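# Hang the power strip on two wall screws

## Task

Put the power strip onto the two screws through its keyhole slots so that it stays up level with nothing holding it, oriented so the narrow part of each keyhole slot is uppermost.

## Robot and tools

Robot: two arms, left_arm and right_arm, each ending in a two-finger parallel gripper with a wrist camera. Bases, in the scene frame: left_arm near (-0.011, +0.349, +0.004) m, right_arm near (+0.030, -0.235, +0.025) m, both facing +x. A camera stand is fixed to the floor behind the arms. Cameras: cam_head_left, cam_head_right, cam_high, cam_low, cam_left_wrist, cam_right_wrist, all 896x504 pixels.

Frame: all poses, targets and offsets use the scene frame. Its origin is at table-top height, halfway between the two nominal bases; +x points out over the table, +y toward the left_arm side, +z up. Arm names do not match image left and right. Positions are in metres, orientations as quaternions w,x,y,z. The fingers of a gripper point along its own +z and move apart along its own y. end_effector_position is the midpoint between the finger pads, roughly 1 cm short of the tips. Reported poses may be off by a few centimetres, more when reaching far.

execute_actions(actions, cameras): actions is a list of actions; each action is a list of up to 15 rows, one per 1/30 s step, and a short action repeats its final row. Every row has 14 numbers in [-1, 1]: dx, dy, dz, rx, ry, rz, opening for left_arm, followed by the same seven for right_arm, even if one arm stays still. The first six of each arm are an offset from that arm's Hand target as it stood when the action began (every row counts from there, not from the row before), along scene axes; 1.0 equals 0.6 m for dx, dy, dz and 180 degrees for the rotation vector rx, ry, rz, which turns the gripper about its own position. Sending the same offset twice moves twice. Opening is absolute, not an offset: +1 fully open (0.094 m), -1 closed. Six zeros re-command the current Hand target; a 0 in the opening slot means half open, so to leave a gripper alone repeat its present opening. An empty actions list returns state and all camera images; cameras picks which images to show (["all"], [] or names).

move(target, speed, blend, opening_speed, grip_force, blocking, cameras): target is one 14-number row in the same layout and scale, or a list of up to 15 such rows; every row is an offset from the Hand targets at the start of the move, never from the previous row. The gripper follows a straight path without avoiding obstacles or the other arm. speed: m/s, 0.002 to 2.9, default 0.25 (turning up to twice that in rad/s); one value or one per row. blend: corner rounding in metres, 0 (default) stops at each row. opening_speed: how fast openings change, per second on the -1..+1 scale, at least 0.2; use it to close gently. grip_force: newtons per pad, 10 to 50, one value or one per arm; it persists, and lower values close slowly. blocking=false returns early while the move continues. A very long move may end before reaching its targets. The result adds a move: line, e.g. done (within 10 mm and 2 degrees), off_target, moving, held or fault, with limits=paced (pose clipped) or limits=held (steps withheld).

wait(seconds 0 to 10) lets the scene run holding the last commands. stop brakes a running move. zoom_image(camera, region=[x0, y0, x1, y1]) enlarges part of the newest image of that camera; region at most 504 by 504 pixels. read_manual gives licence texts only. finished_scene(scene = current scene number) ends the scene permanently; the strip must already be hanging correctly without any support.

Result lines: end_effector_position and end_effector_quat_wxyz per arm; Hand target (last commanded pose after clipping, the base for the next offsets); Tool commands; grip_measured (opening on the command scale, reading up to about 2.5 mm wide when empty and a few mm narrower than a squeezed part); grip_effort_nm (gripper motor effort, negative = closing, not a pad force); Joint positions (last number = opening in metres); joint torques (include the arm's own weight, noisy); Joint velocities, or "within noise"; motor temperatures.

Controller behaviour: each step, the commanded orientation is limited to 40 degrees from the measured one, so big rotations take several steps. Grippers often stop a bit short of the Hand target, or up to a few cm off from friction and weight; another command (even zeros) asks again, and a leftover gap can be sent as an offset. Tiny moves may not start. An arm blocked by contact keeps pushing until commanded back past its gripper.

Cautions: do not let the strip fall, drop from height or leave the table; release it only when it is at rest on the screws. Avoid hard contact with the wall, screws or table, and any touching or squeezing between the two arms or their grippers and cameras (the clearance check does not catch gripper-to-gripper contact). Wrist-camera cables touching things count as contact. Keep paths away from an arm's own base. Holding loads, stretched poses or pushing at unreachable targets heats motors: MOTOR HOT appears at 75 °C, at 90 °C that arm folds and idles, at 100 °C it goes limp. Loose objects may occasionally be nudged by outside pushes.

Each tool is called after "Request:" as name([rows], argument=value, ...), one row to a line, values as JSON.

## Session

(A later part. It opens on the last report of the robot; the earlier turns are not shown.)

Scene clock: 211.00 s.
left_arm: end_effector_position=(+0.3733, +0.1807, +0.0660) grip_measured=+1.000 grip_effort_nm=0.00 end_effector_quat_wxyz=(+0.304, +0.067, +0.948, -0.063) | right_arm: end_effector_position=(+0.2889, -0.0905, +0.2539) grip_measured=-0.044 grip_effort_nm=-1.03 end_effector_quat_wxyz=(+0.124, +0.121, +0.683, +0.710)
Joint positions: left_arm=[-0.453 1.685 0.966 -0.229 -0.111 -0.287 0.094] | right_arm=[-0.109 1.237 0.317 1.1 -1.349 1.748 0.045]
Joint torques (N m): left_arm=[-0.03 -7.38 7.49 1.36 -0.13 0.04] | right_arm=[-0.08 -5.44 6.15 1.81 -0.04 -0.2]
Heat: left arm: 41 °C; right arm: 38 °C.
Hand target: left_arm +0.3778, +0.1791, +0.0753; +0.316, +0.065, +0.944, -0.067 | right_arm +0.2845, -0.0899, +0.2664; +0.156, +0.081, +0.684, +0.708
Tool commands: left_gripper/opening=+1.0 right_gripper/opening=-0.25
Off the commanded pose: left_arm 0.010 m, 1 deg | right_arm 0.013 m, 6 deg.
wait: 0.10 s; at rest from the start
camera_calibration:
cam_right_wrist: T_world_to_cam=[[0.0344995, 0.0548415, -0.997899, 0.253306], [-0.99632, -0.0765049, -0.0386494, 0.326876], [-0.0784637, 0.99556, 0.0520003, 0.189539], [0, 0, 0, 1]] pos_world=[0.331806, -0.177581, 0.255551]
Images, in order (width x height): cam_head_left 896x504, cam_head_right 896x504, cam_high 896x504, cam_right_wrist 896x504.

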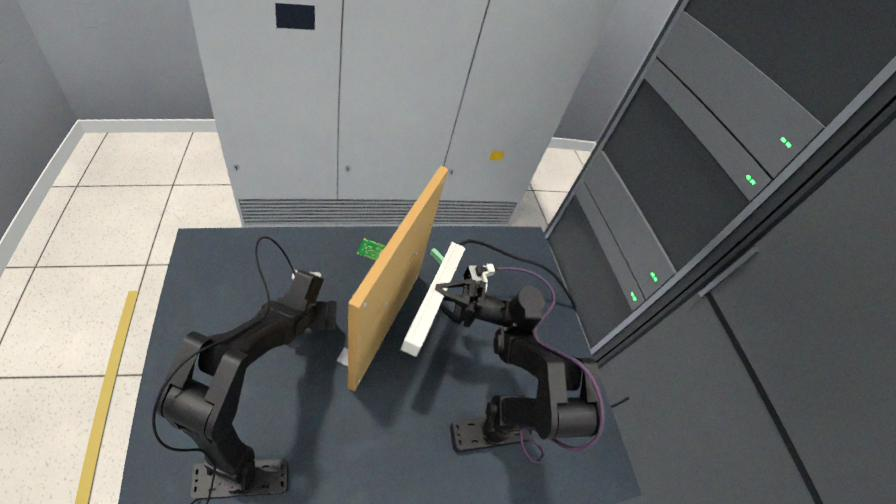

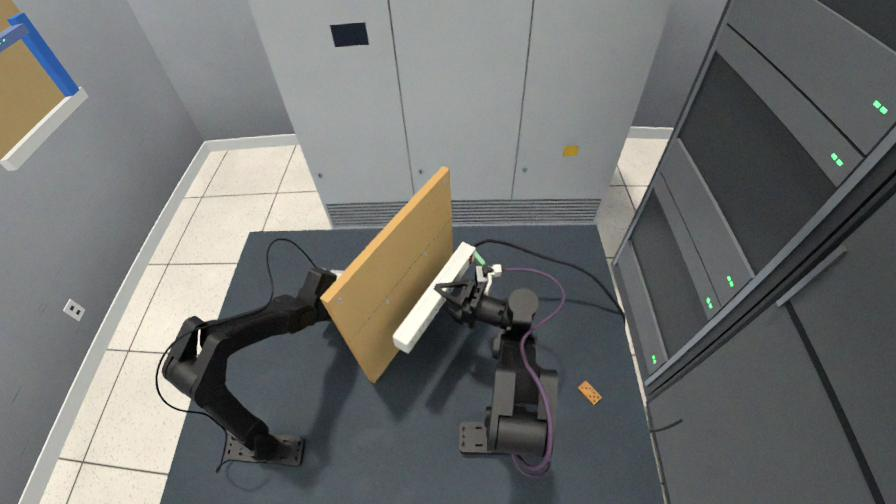

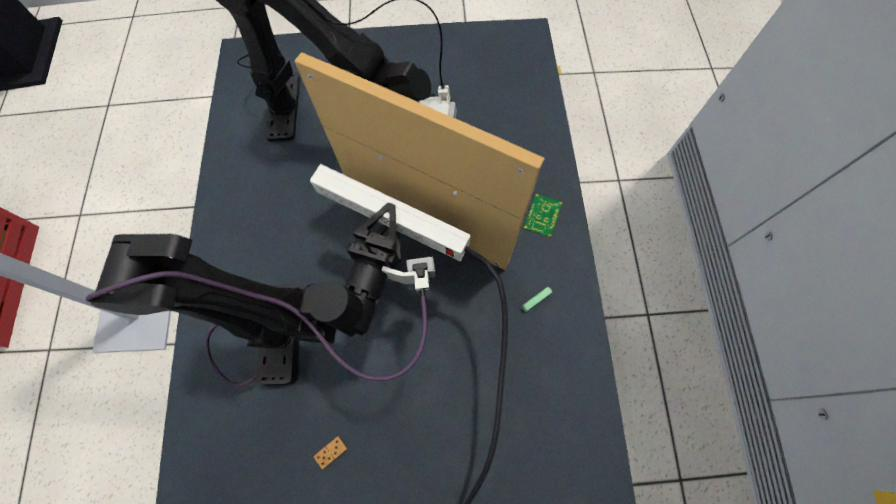

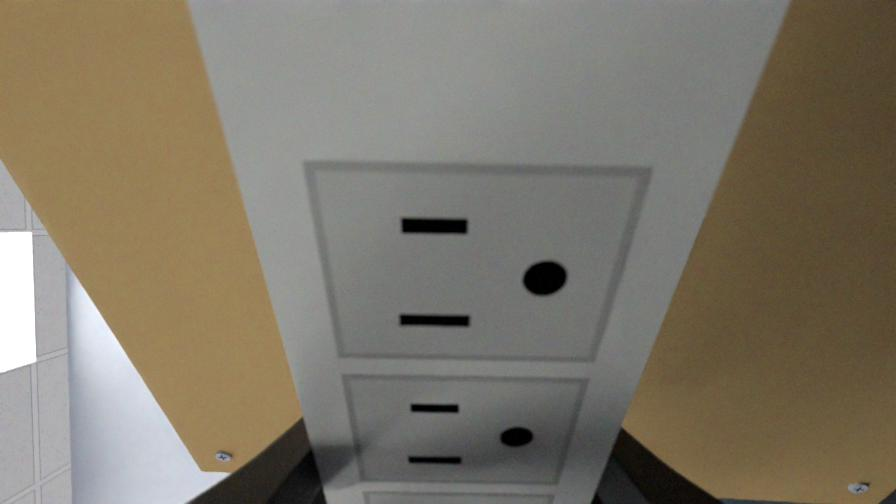

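Request:
move(target=[0,0,0,0,0,0,1, 0.0405,0.0632,-0.0033,-0.0106,0.0061,-0.0039,-0.25], speed=0.08, cameras=["cam_head_left", "cam_head_right", "cam_high", "cam_right_wrist"])

Scene clock: 225.27 s.
left_arm: end_effector_position=(+0.3733, +0.1807, +0.0660) grip_measured=+1.000 grip_effort_nm=0.00 end_effector_quat_wxyz=(+0.304, +0.067, +0.948, -0.063) | right_arm: end_effector_position=(+0.3091, -0.0584, +0.2353) grip_measured=-0.044 grip_effort_nm=-1.03 end_effector_quat_wxyz=(+0.118, +0.155, +0.702, +0.685)
Joint positions: left_arm=[-0.453 1.685 0.966 -0.229 -0.111 -0.287 0.094] | right_arm=[0.062 1.246 0.385 0.783 -1.14 1.547 0.045]
Joint torques (N m): left_arm=[-0.05 -7.36 7.5 1.36 -0.13 0.03] | right_arm=[1.5 -4.86 10.1 2.14 -0.32 -0.32]
Heat: left arm: 41 °C; right arm: 38 °C.
Hand target: left_arm +0.3778, +0.1791, +0.0753; +0.316, +0.065, +0.944, -0.067 | right_arm +0.3088, -0.0520, +0.2645; +0.155, +0.090, +0.697, +0.695
Off the commanded pose: left_arm 0.010 m, 1 deg | right_arm 0.030 m, 9 deg.
move: off_target (right_arm)
camera_calibration:
cam_right_wrist: T_world_to_cam=[[-0.0328395, 0.0038541, -0.999453, 0.250475], [-0.998784, -0.0369106, 0.0326751, 0.334973], [-0.0367644, 0.999311, 0.00506153, 0.158549], [0, 0, 0, 1]] pos_world=[0.34862, -0.147041, 0.23859]
Images, in order (width x height): cam_head_left 896x504, cam_head_right 896x504, cam_high 896x504, cam_right_wrist 896x504.

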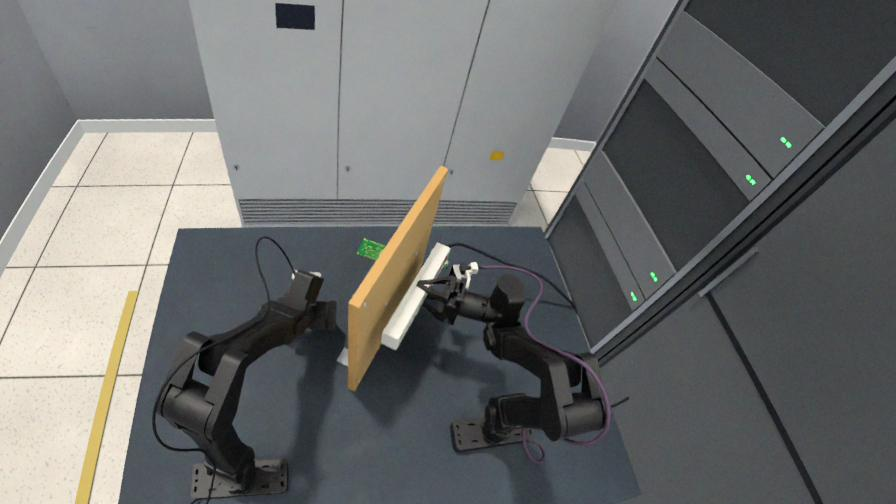

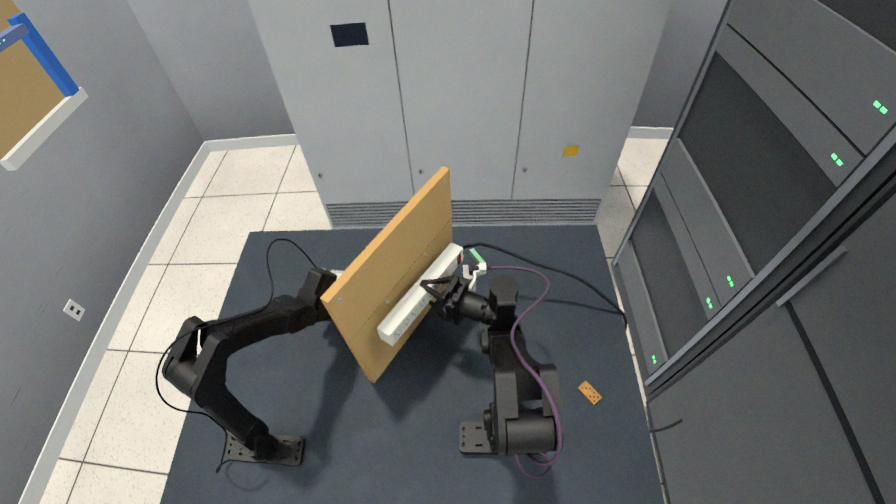

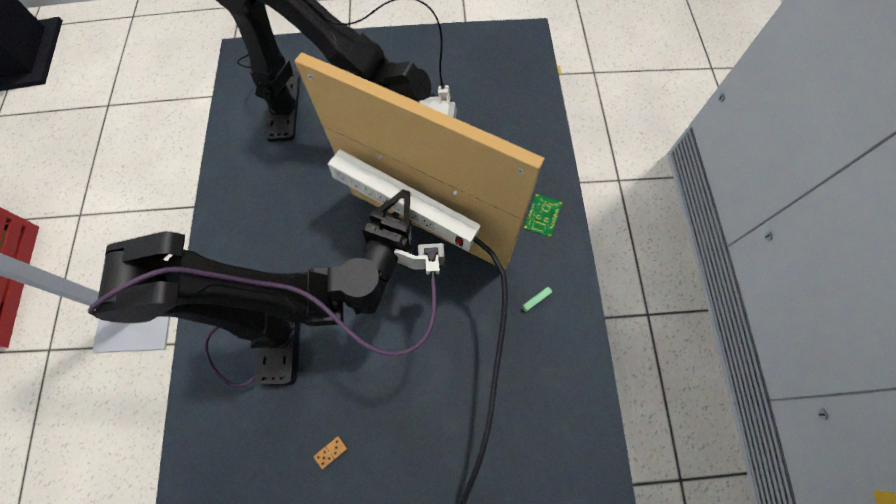

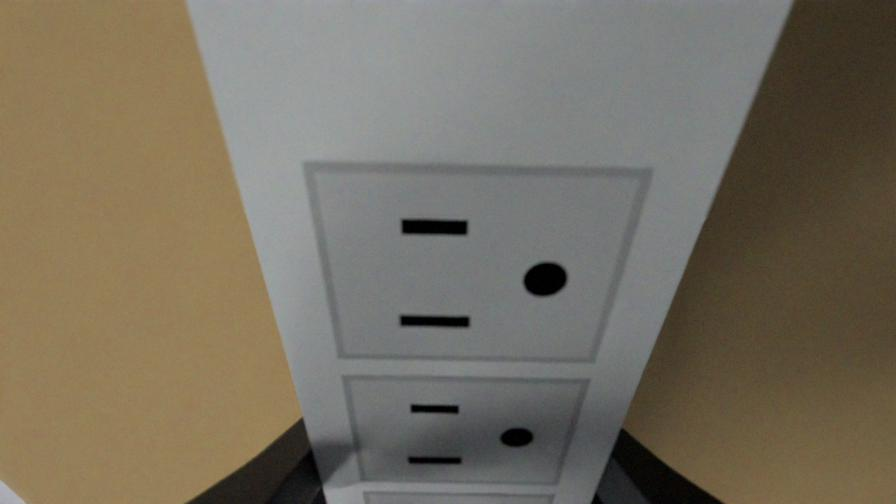

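Request:
move(target=[0,0,0,0,0,0,1, 0.0068,0.0097,0.0277,0.0024,-0.0168,0.0089,-0.25], speed=0.06, cameras=[])

Scene clock: 228.07 s.
left_arm: end_effector_position=(+0.3733, +0.1807, +0.0660) grip_measured=+1.000 grip_effort_nm=0.00 end_effector_quat_wxyz=(+0.304, +0.067, +0.948, -0.063) | right_arm: end_effector_position=(+0.3159, -0.0551, +0.2512) grip_measured=-0.044 grip_effort_nm=-1.03 end_effector_quat_wxyz=(+0.130, +0.138, +0.699, +0.690)
Joint positions: left_arm=[-0.453 1.685 0.966 -0.229 -0.111 -0.287 0.094] | right_arm=[0.074 1.253 0.435 0.781 -1.136 1.546 0.045]
Joint torques (N m): left_arm=[-0.02 -7.36 7.49 1.36 -0.13 0.03] | right_arm=[1.84 -3.73 10.39 2.4 -0.38 -0.32]
Heat: left arm: 41 °C; right arm: 39 °C.
Hand target: left_arm +0.3778, +0.1791, +0.0753; +0.316, +0.065, +0.944, -0.067 | right_arm +0.3129, -0.0462, +0.2811; +0.163, +0.062, +0.691, +0.702
Off the commanded pose: left_arm 0.010 m, 1 deg | right_arm 0.031 m, 10 deg.
move: off_target (right_arm)
No camera images: "cameras" was empty.

Request:
move(target=[0,0,0,0,0,0,1, -0.0045,0.0042,0.0012,0.0038,-0.0034,0.0133,-0.25], speed=0.06, cameras=["cam_head_left", "cam_head_right", "cam_high"])

Request:
zoom_image(camera="cam_head_right", region=[360, 230, 480, 350])

Request:
zoom_image(camera="cam_head_left", region=[360, 230, 480, 350])

Request:
zoom_image(camera="cam_high", region=[320, 130, 500, 260])

Scene clock: 230.50 s.
left_arm: end_effector_position=(+0.3733, +0.1807, +0.0660) grip_measured=+1.000 grip_effort_nm=0.00 end_effector_quat_wxyz=(+0.304, +0.067, +0.948, -0.063) | right_arm: end_effector_position=(+0.3154, -0.0534, +0.2473) grip_measured=-0.044 grip_effort_nm=-1.03 end_effector_quat_wxyz=(+0.115, +0.137, +0.699, +0.692)
Joint positions: left_arm=[-0.453 1.685 0.966 -0.229 -0.111 -0.287 0.094] | right_arm=[0.074 1.282 0.435 0.81 -1.158 1.566 0.045]
Joint torques (N m): left_arm=[-0.03 -7.36 7.5 1.36 -0.13 0.04] | right_arm=[1.59 -3.95 10.44 2.69 -0.59 -0.31]
Heat: left arm: 41 °C; right arm: 39 °C.
Hand target: left_arm +0.3778, +0.1791, +0.0753; +0.316, +0.065, +0.944, -0.067 | right_arm +0.3102, -0.0437, +0.2819; +0.152, +0.045, +0.687, +0.709
Off the commanded pose: left_arm 0.010 m, 1 deg | right_arm 0.036 m, 12 deg.
move: off_target (right_arm)
Images, in order (width x height): cam_head_left 896x504, cam_head_right 896x504, cam_high 896x504.

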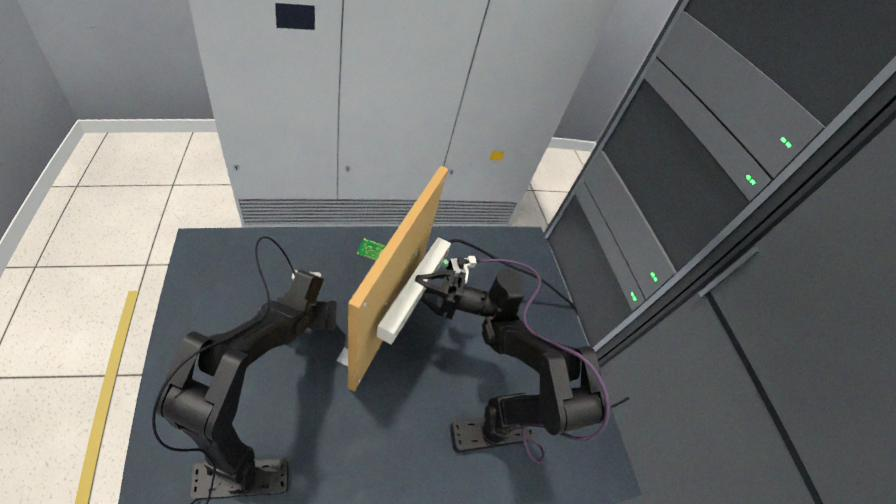

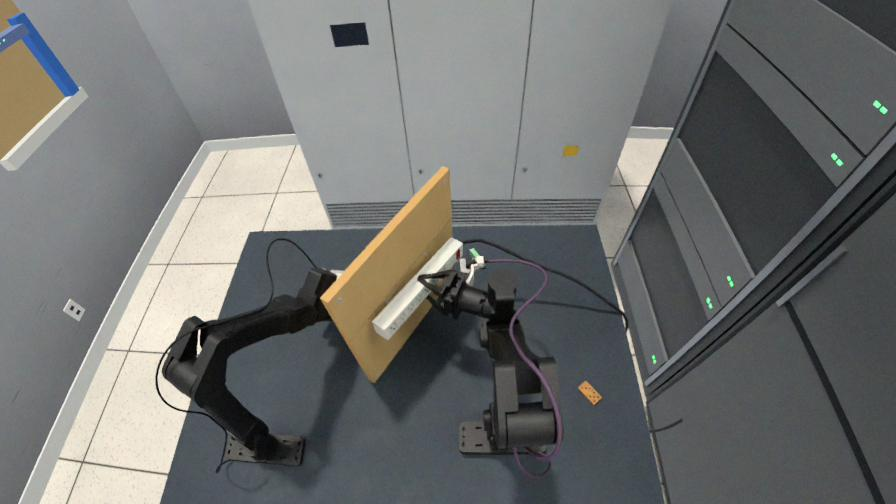

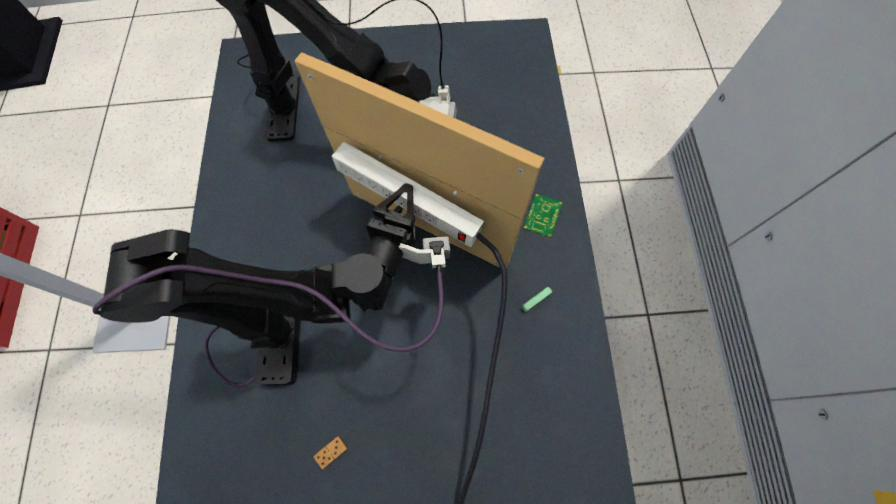

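Scaled by 4.200 from the camera's 896x504 image, which has a finer 1280x720 frame.

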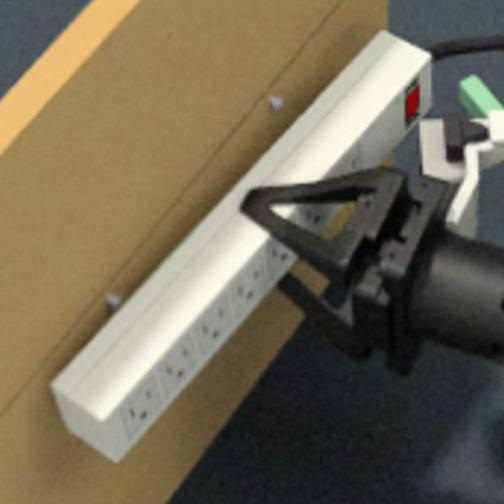

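Scaled by 4.200 from the camera's 896x504 image, which has a finer 1280x720 frame.

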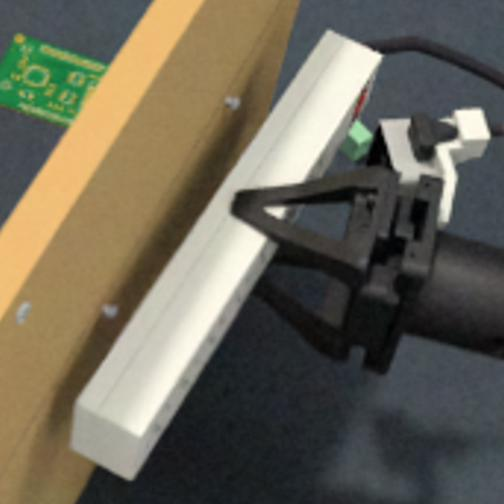

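Scaled by 2.800 from the camera's 896x504 image, which has a finer 1280x720 frame.

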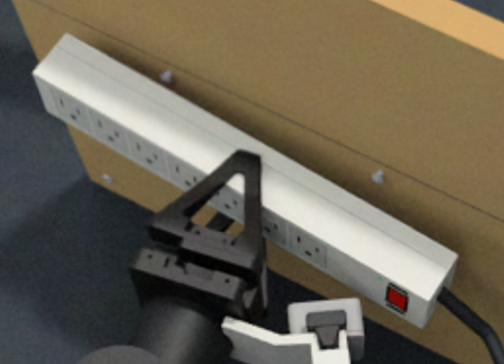

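Request:
zoom_image(camera="cam_head_right", region=[360, 290, 404, 340])

Request:
zoom_image(camera="cam_head_right", region=[420, 225, 464, 275])

Request:
zoom_image(camera="cam_head_left", region=[360, 295, 404, 345])

Request:
zoom_image(camera="cam_head_left", region=[408, 225, 452, 275])

Request:
zoom_image(camera="cam_high", region=[325, 135, 405, 195])

Request:
zoom_image(camera="cam_high", region=[425, 175, 505, 255])

Scaled by 10.080 from the camera's 896x504 image, which has a finer 1280x720 frame.

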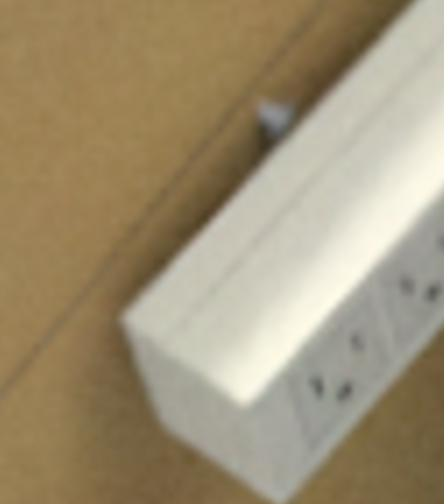

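Scaled by 10.080 from the camera's 896x504 image, which has a finer 1280x720 frame.

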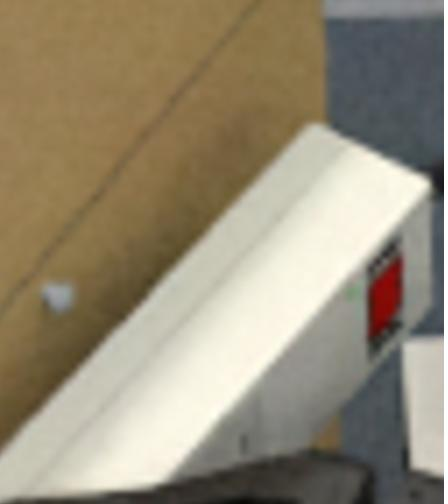

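Scaled by 10.080 from the camera's 896x504 image, which has a finer 1280x720 frame.

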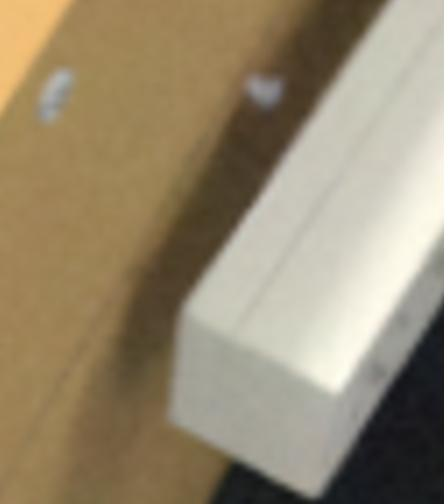

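Scaled by 10.080 from the camera's 896x504 image, which has a finer 1280x720 frame.

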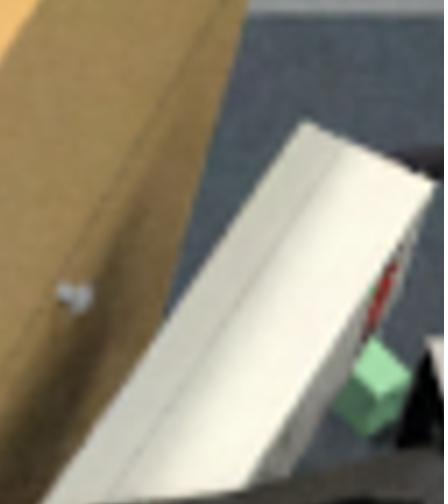

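Scaled by 6.300 from the camera's 896x504 image, which has a finer 1280x720 frame.

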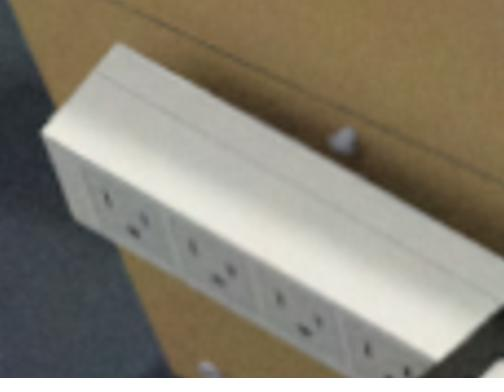

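Scaled by 6.300 from the camera's 896x504 image, which has a finer 1280x720 frame.

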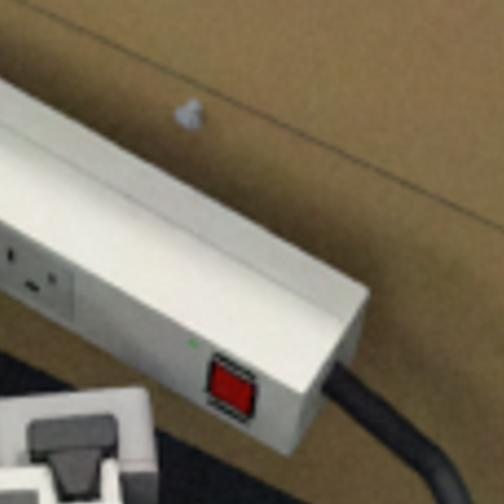

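Request:
wait(seconds=0.1, cameras=["cam_right_wrist"])

Scene clock: 241.53 s.
left_arm: end_effector_position=(+0.3733, +0.1807, +0.0660) grip_measured=+1.000 grip_effort_nm=0.00 end_effector_quat_wxyz=(+0.304, +0.067, +0.948, -0.063) | right_arm: end_effector_position=(+0.3154, -0.0534, +0.2474) grip_measured=-0.044 grip_effort_nm=-1.03 end_effector_quat_wxyz=(+0.115, +0.137, +0.699, +0.692)
Joint positions: left_arm=[-0.453 1.685 0.966 -0.229 -0.111 -0.287 0.094] | right_arm=[0.074 1.282 0.435 0.81 -1.158 1.566 0.045]
Joint torques (N m): left_arm=[-0.03 -7.35 7.5 1.36 -0.13 0.03] | right_arm=[1.68 -4.14 10.48 2.63 -0.58 -0.31]
Heat: left arm: 41 °C; right arm: 42 °C.
Hand target: left_arm +0.3778, +0.1791, +0.0753; +0.316, +0.065, +0.944, -0.067 | right_arm +0.3102, -0.0437, +0.2818; +0.152, +0.045, +0.687, +0.709
Tool commands: left_gripper/opening=+1.0 right_gripper/opening=-0.25
Off the commanded pose: left_arm 0.010 m, 1 deg | right_arm 0.036 m, 12 deg.
wait: 0.10 s; at rest from the start
camera_calibration:
cam_right_wrist: T_world_to_cam=[[-0.00937604, 0.0134542, -0.999866, 0.255957], [-0.997762, -0.0663261, 0.00846383, 0.345267], [-0.0662033, 0.997707, 0.014046, 0.160762], [0, 0, 0, 1]] pos_world=[0.357537, -0.140937, 0.250742]
Images, in order (width x height): cam_right_wrist 896x504.

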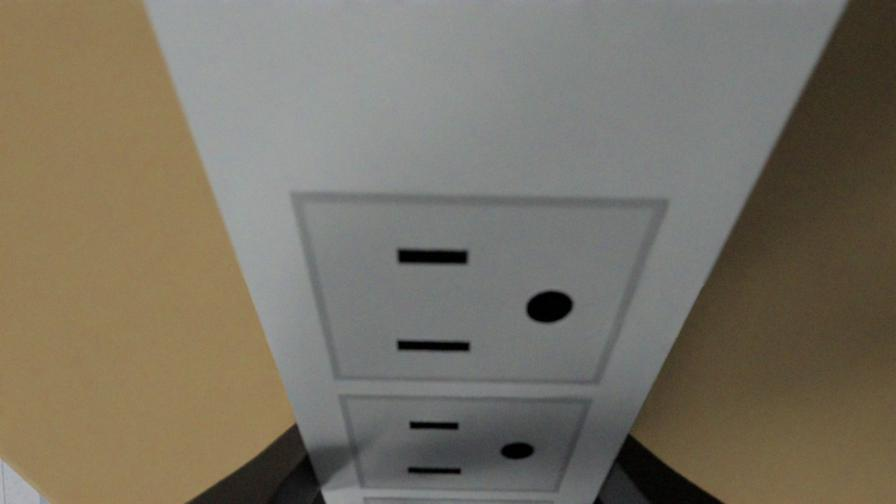

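Request:
wait(seconds=0.1, cameras=["cam_head_right", "cam_head_left", "cam_high", "cam_low"])

Request:
zoom_image(camera="cam_head_right", region=[590, 290, 690, 400])

Request:
zoom_image(camera="cam_head_left", region=[530, 270, 630, 380])

Request:
zoom_image(camera="cam_high", region=[380, 300, 560, 504])

Request:
zoom_image(camera="cam_low", region=[350, 280, 600, 480])

Scene clock: 250.40 s.
left_arm: end_effector_position=(+0.3733, +0.1807, +0.0660) grip_measured=+1.000 grip_effort_nm=0.00 end_effector_quat_wxyz=(+0.304, +0.067, +0.948, -0.063) | right_arm: end_effector_position=(+0.3154, -0.0534, +0.2474) grip_measured=-0.044 grip_effort_nm=-1.03 end_effector_quat_wxyz=(+0.115, +0.137, +0.699, +0.692)
Joint positions: left_arm=[-0.453 1.685 0.966 -0.229 -0.111 -0.287 0.094] | right_arm=[0.074 1.282 0.435 0.81 -1.158 1.566 0.045]
Joint torques (N m): left_arm=[-0.02 -7.38 7.5 1.36 -0.13 0.03] | right_arm=[1.77 -4.1 10.39 2.64 -0.57 -0.32]
Heat: left arm: 42 °C; right arm: 43 °C.
Hand target: left_arm +0.3778, +0.1791, +0.0753; +0.316, +0.065, +0.944, -0.067 | right_arm +0.3102, -0.0437, +0.2818; +0.152, +0.045, +0.687, +0.709
Tool commands: left_gripper/opening=+1.0 right_gripper/opening=-0.25
Off the commanded pose: left_arm 0.010 m, 1 deg | right_arm 0.036 m, 12 deg.
wait: 0.10 s; at rest from the start
Images, in order (width x height): cam_head_left 896x504, cam_head_right 896x504, cam_high 896x504, cam_low 896x504.

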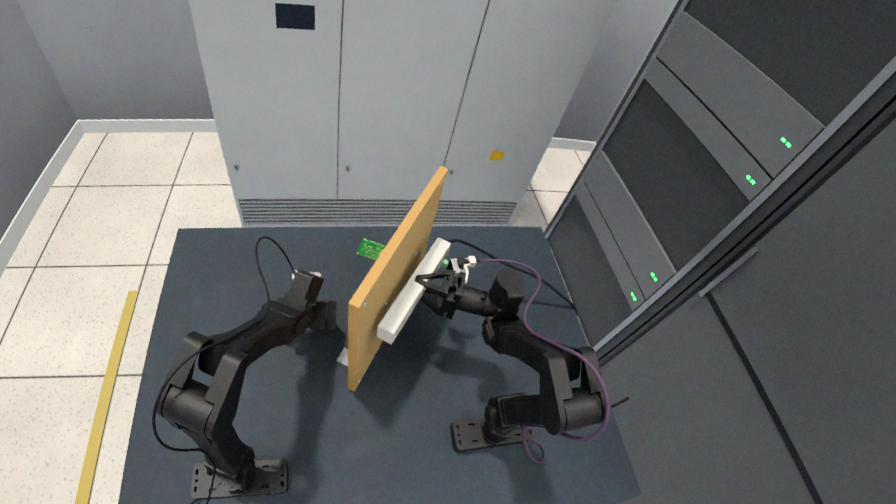

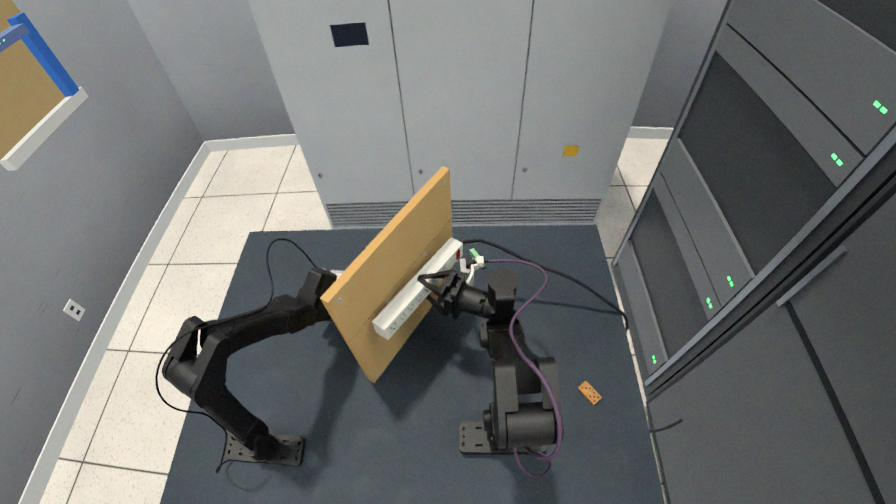

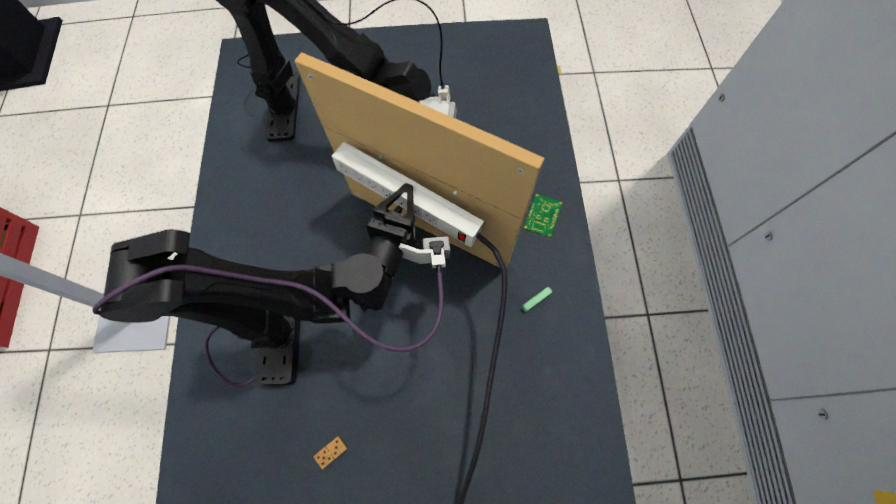

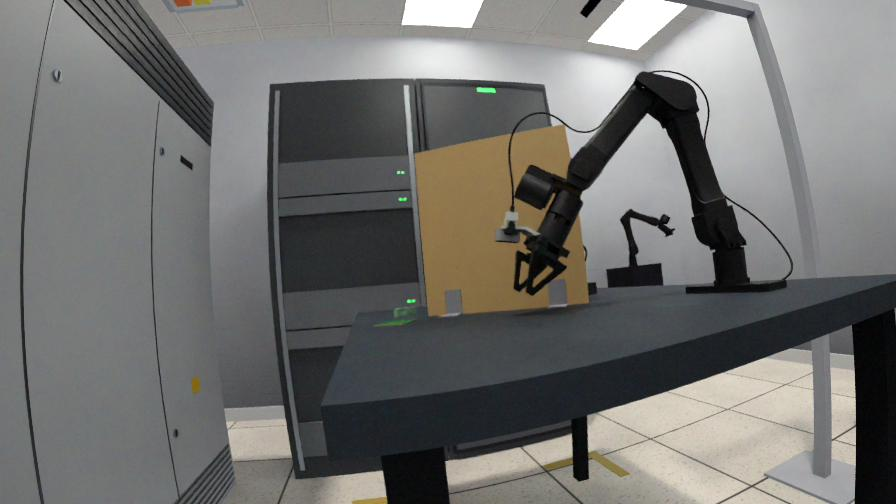

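Scaled by 4.582 from the camera's 896x504 image, which has a finer 1280x720 frame.

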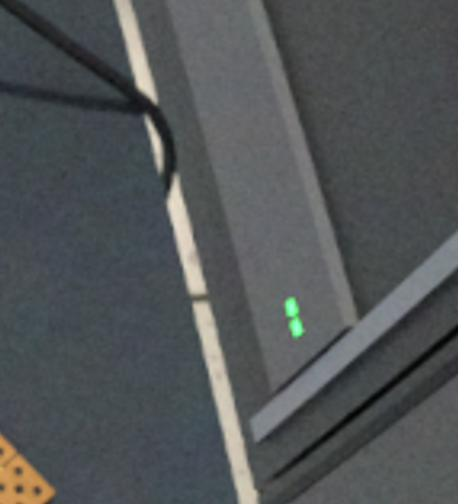

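Scaled by 4.582 from the camera's 896x504 image, which has a finer 1280x720 frame.

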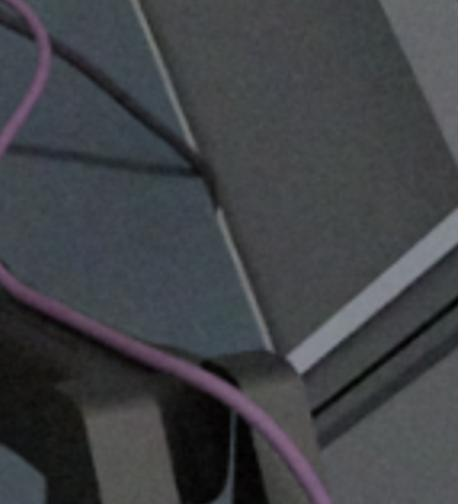

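Scaled by 2.471 from the camera's 896x504 image, which has a finer 1280x720 frame.

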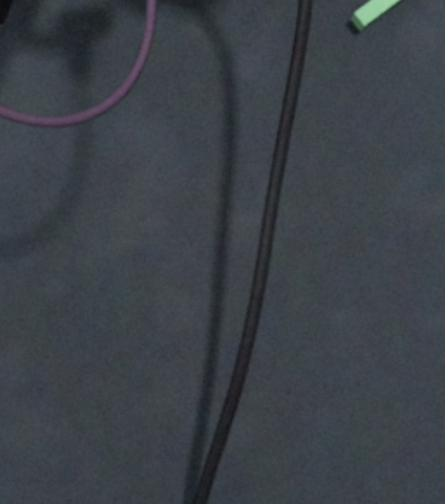

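Scaled by 2.016 from the camera's 896x504 image, which has a finer 1280x720 frame.

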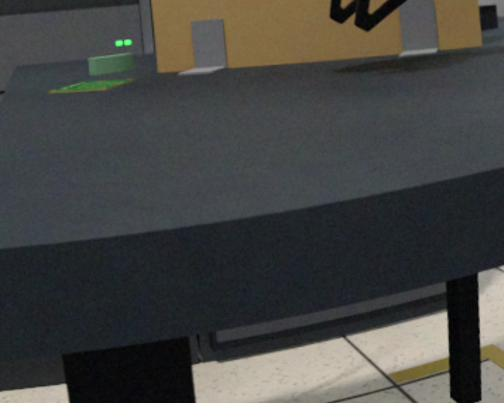

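Request:
move(target=[0,0,0,0,0,0,1, -0.0006,0.01,0.0083,0,0,0,-0.25], speed=0.05, cameras=[])

Scene clock: 263.37 s.
left_arm: end_effector_position=(+0.3733, +0.1807, +0.0660) grip_measured=+1.000 grip_effort_nm=0.00 end_effector_quat_wxyz=(+0.304, +0.067, +0.948, -0.063) | right_arm: end_effector_position=(+0.3128, -0.0458, +0.2526) grip_measured=-0.044 grip_effort_nm=-1.03 end_effector_quat_wxyz=(+0.109, +0.125, +0.699, +0.695)
Joint positions: left_arm=[-0.453 1.685 0.966 -0.229 -0.111 -0.287 0.094] | right_arm=[0.1 1.282 0.45 0.81 -1.158 1.572 0.045]
Joint torques (N m): left_arm=[-0.03 -7.35 7.5 1.36 -0.13 0.04] | right_arm=[1.73 -4.82 10.39 2.56 -0.33 -0.25]
Heat: left arm: 42 °C; right arm: 44 °C.
Hand target: left_arm +0.3778, +0.1791, +0.0753; +0.316, +0.065, +0.944, -0.067 | right_arm +0.3098, -0.0376, +0.2868; +0.152, +0.045, +0.687, +0.709
Off the commanded pose: left_arm 0.010 m, 1 deg | right_arm 0.035 m, 11 deg.
move: off_target (right_arm)
No camera images: "cameras" was empty.

Request:
move(target=[0,0,0,0,0,0,1, 0.0048,-0.0028,0,0,0,0,-0.25], speed=0.05, cameras=["cam_right_wrist"])

Scene clock: 265.57 s.
left_arm: end_effector_position=(+0.3733, +0.1807, +0.0660) grip_measured=+1.000 grip_effort_nm=0.01 end_effector_quat_wxyz=(+0.304, +0.067, +0.948, -0.063) | right_arm: end_effector_position=(+0.3140, -0.0458, +0.2554) grip_measured=-0.044 grip_effort_nm=-1.03 end_effector_quat_wxyz=(+0.111, +0.123, +0.698, +0.696)
Joint positions: left_arm=[-0.453 1.685 0.966 -0.229 -0.111 -0.287 0.094] | right_arm=[0.1 1.282 0.458 0.81 -1.157 1.574 0.045]
Joint torques (N m): left_arm=[-0.03 -7.36 7.49 1.36 -0.13 0.04] | right_arm=[0.87 -3.85 10.45 2.5 -0.43 -0.32]
Heat: left arm: 42 °C; right arm: 44 °C.
Hand target: left_arm +0.3778, +0.1791, +0.0753; +0.316, +0.065, +0.944, -0.067 | right_arm +0.3127, -0.0393, +0.2867; +0.152, +0.045, +0.687, +0.709
Off the commanded pose: left_arm 0.010 m, 1 deg | right_arm 0.032 m, 10 deg.
move: off_target (right_arm)
camera_calibration:
cam_right_wrist: T_world_to_cam=[[0.00585362, 0.0175445, -0.999829, 0.259286], [-0.995761, -0.0916757, -0.00743848, 0.346472], [-0.0917905, 0.995634, 0.0169335, 0.16012], [0, 0, 0, 1]] pos_world=[0.358183, -0.132207, 0.259108]
Images, in order (width x height): cam_right_wrist 896x504.

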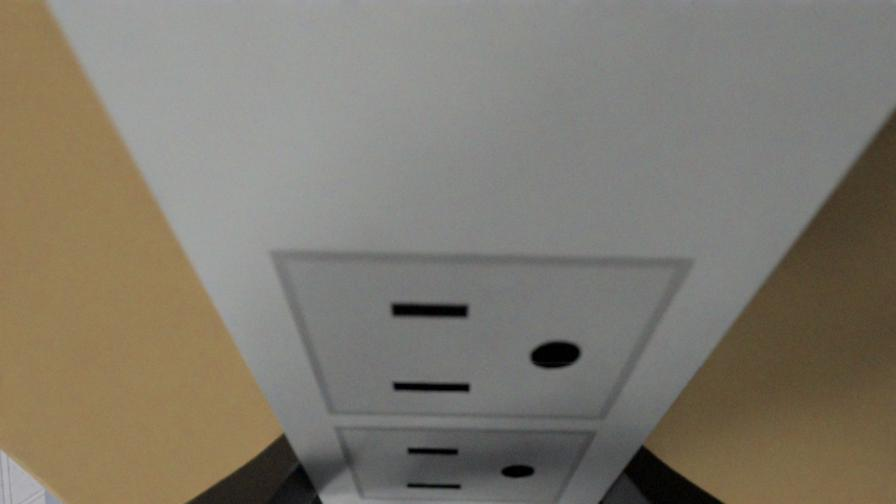

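Request:
wait(seconds=0.1, cameras=["cam_head_left", "cam_head_right", "cam_high"])

Request:
zoom_image(camera="cam_high", region=[300, 120, 560, 504])

Request:
zoom_image(camera="cam_head_right", region=[360, 200, 660, 370])

Scene clock: 266.50 s.
left_arm: end_effector_position=(+0.3733, +0.1807, +0.0660) grip_measured=+1.000 grip_effort_nm=0.00 end_effector_quat_wxyz=(+0.304, +0.067, +0.948, -0.063) | right_arm: end_effector_position=(+0.3140, -0.0458, +0.2554) grip_measured=-0.044 grip_effort_nm=-1.03 end_effector_quat_wxyz=(+0.111, +0.123, +0.698, +0.696)
Joint positions: left_arm=[-0.453 1.685 0.966 -0.229 -0.111 -0.287 0.094] | right_arm=[0.1 1.282 0.458 0.81 -1.157 1.574 0.045]
Joint torques (N m): left_arm=[-0.03 -7.36 7.49 1.36 -0.13 0.03] | right_arm=[0.9 -3.77 10.59 2.52 -0.42 -0.34]
Heat: left arm: 42 °C; right arm: 44 °C.
Hand target: left_arm +0.3778, +0.1791, +0.0753; +0.316, +0.065, +0.944, -0.067 | right_arm +0.3127, -0.0393, +0.2867; +0.152, +0.045, +0.687, +0.709
Tool commands: left_gripper/opening=+1.0 right_gripper/opening=-0.25
Off the commanded pose: left_arm 0.010 m, 1 deg | right_arm 0.032 m, 10 deg.
wait: 0.10 s; at rest from the start
Images, in order (width x height): cam_head_left 896x504, cam_head_right 896x504, cam_high 896x504.

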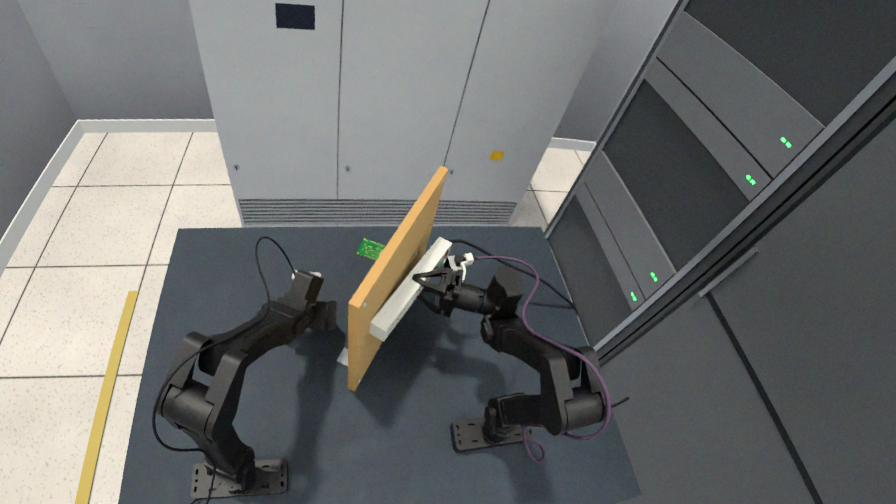

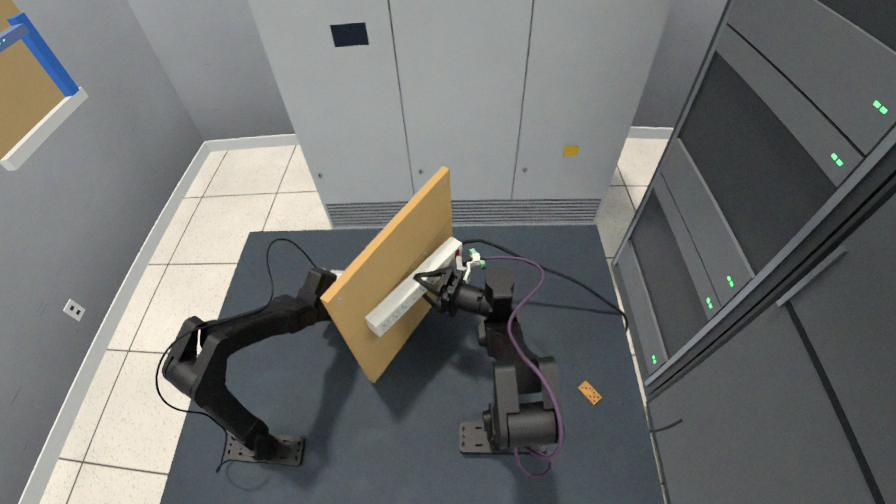

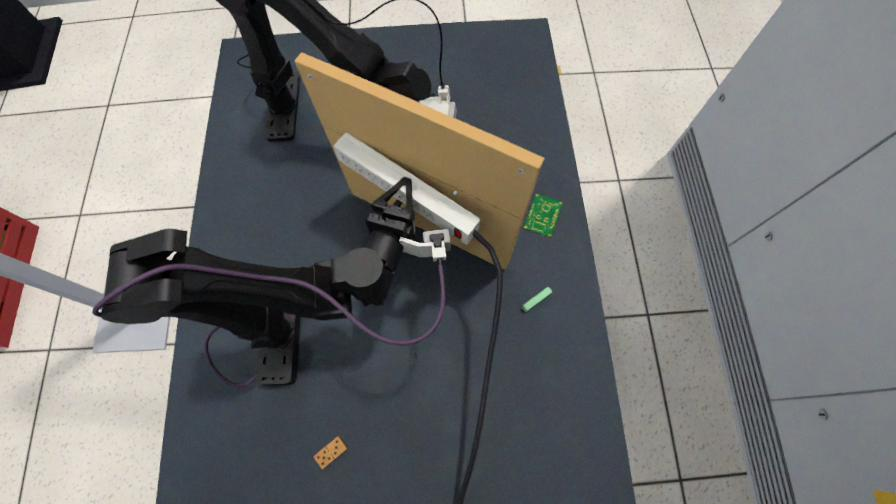

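Scaled by 1.312 from the camera's 896x504 image, which has a finer 1280x720 frame.

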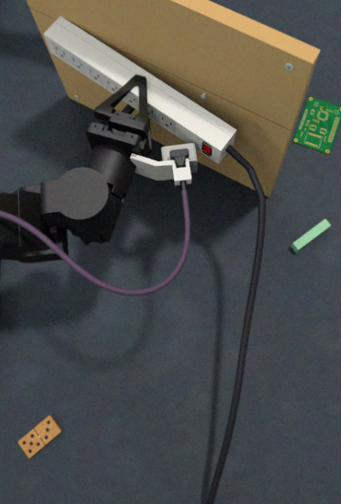

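Scaled by 1.680 from the camera's 896x504 image, which has a finer 1280x720 frame.

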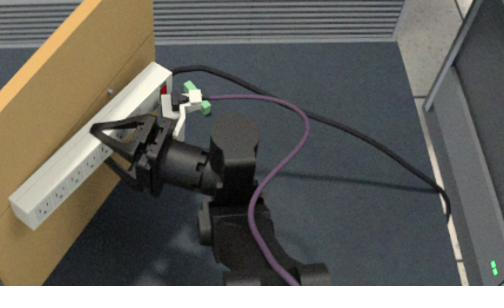

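Request:
zoom_image(camera="cam_head_right", region=[356, 285, 400, 335])

Request:
zoom_image(camera="cam_head_right", region=[420, 225, 464, 275])

Request:
zoom_image(camera="cam_head_left", region=[356, 290, 400, 340])

Request:
zoom_image(camera="cam_head_left", region=[408, 225, 452, 275])

Request:
zoom_image(camera="cam_high", region=[325, 125, 405, 185])

Request:
zoom_image(camera="cam_high", region=[425, 175, 505, 255])

Scaled by 10.080 from the camera's 896x504 image, which has a finer 1280x720 frame.

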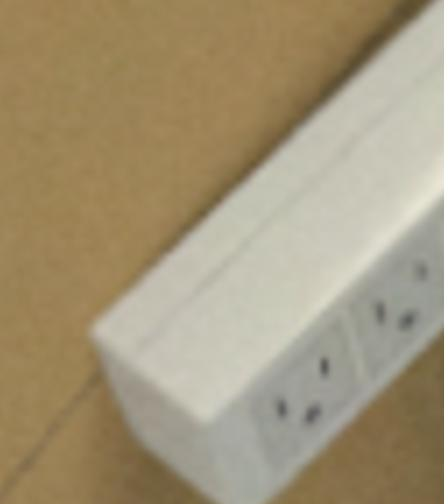

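Scaled by 10.080 from the camera's 896x504 image, which has a finer 1280x720 frame.

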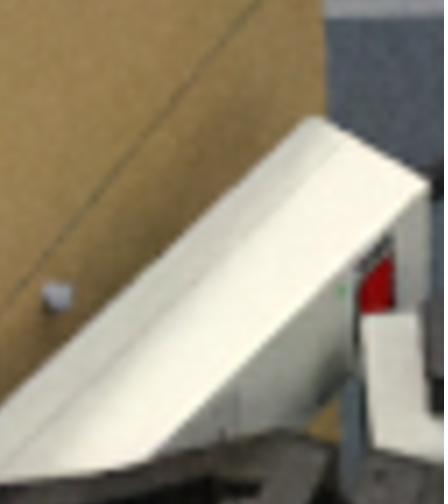

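Scaled by 10.080 from the camera's 896x504 image, which has a finer 1280x720 frame.

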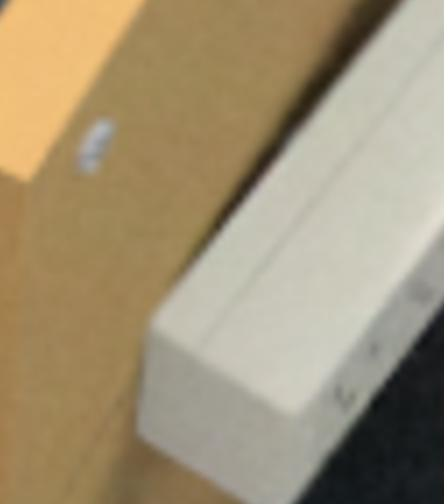

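Scaled by 10.080 from the camera's 896x504 image, which has a finer 1280x720 frame.

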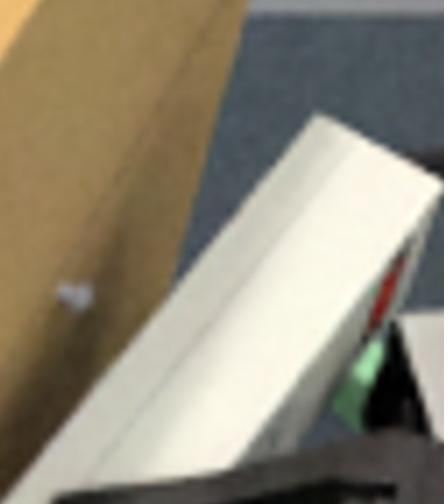

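Scaled by 6.300 from the camera's 896x504 image, which has a finer 1280x720 frame.

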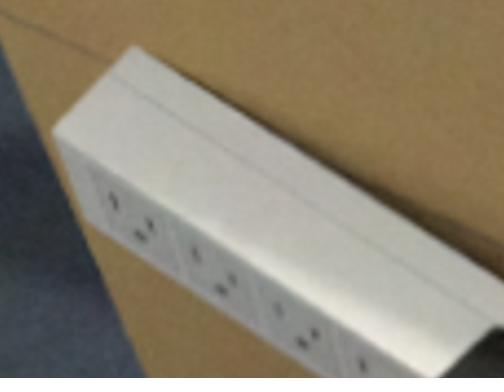

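Scaled by 6.300 from the camera's 896x504 image, which has a finer 1280x720 frame.

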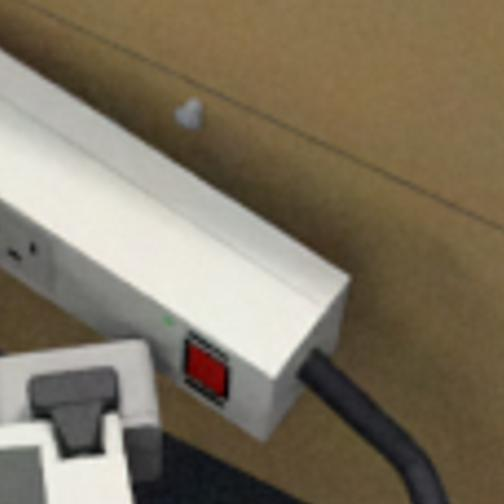

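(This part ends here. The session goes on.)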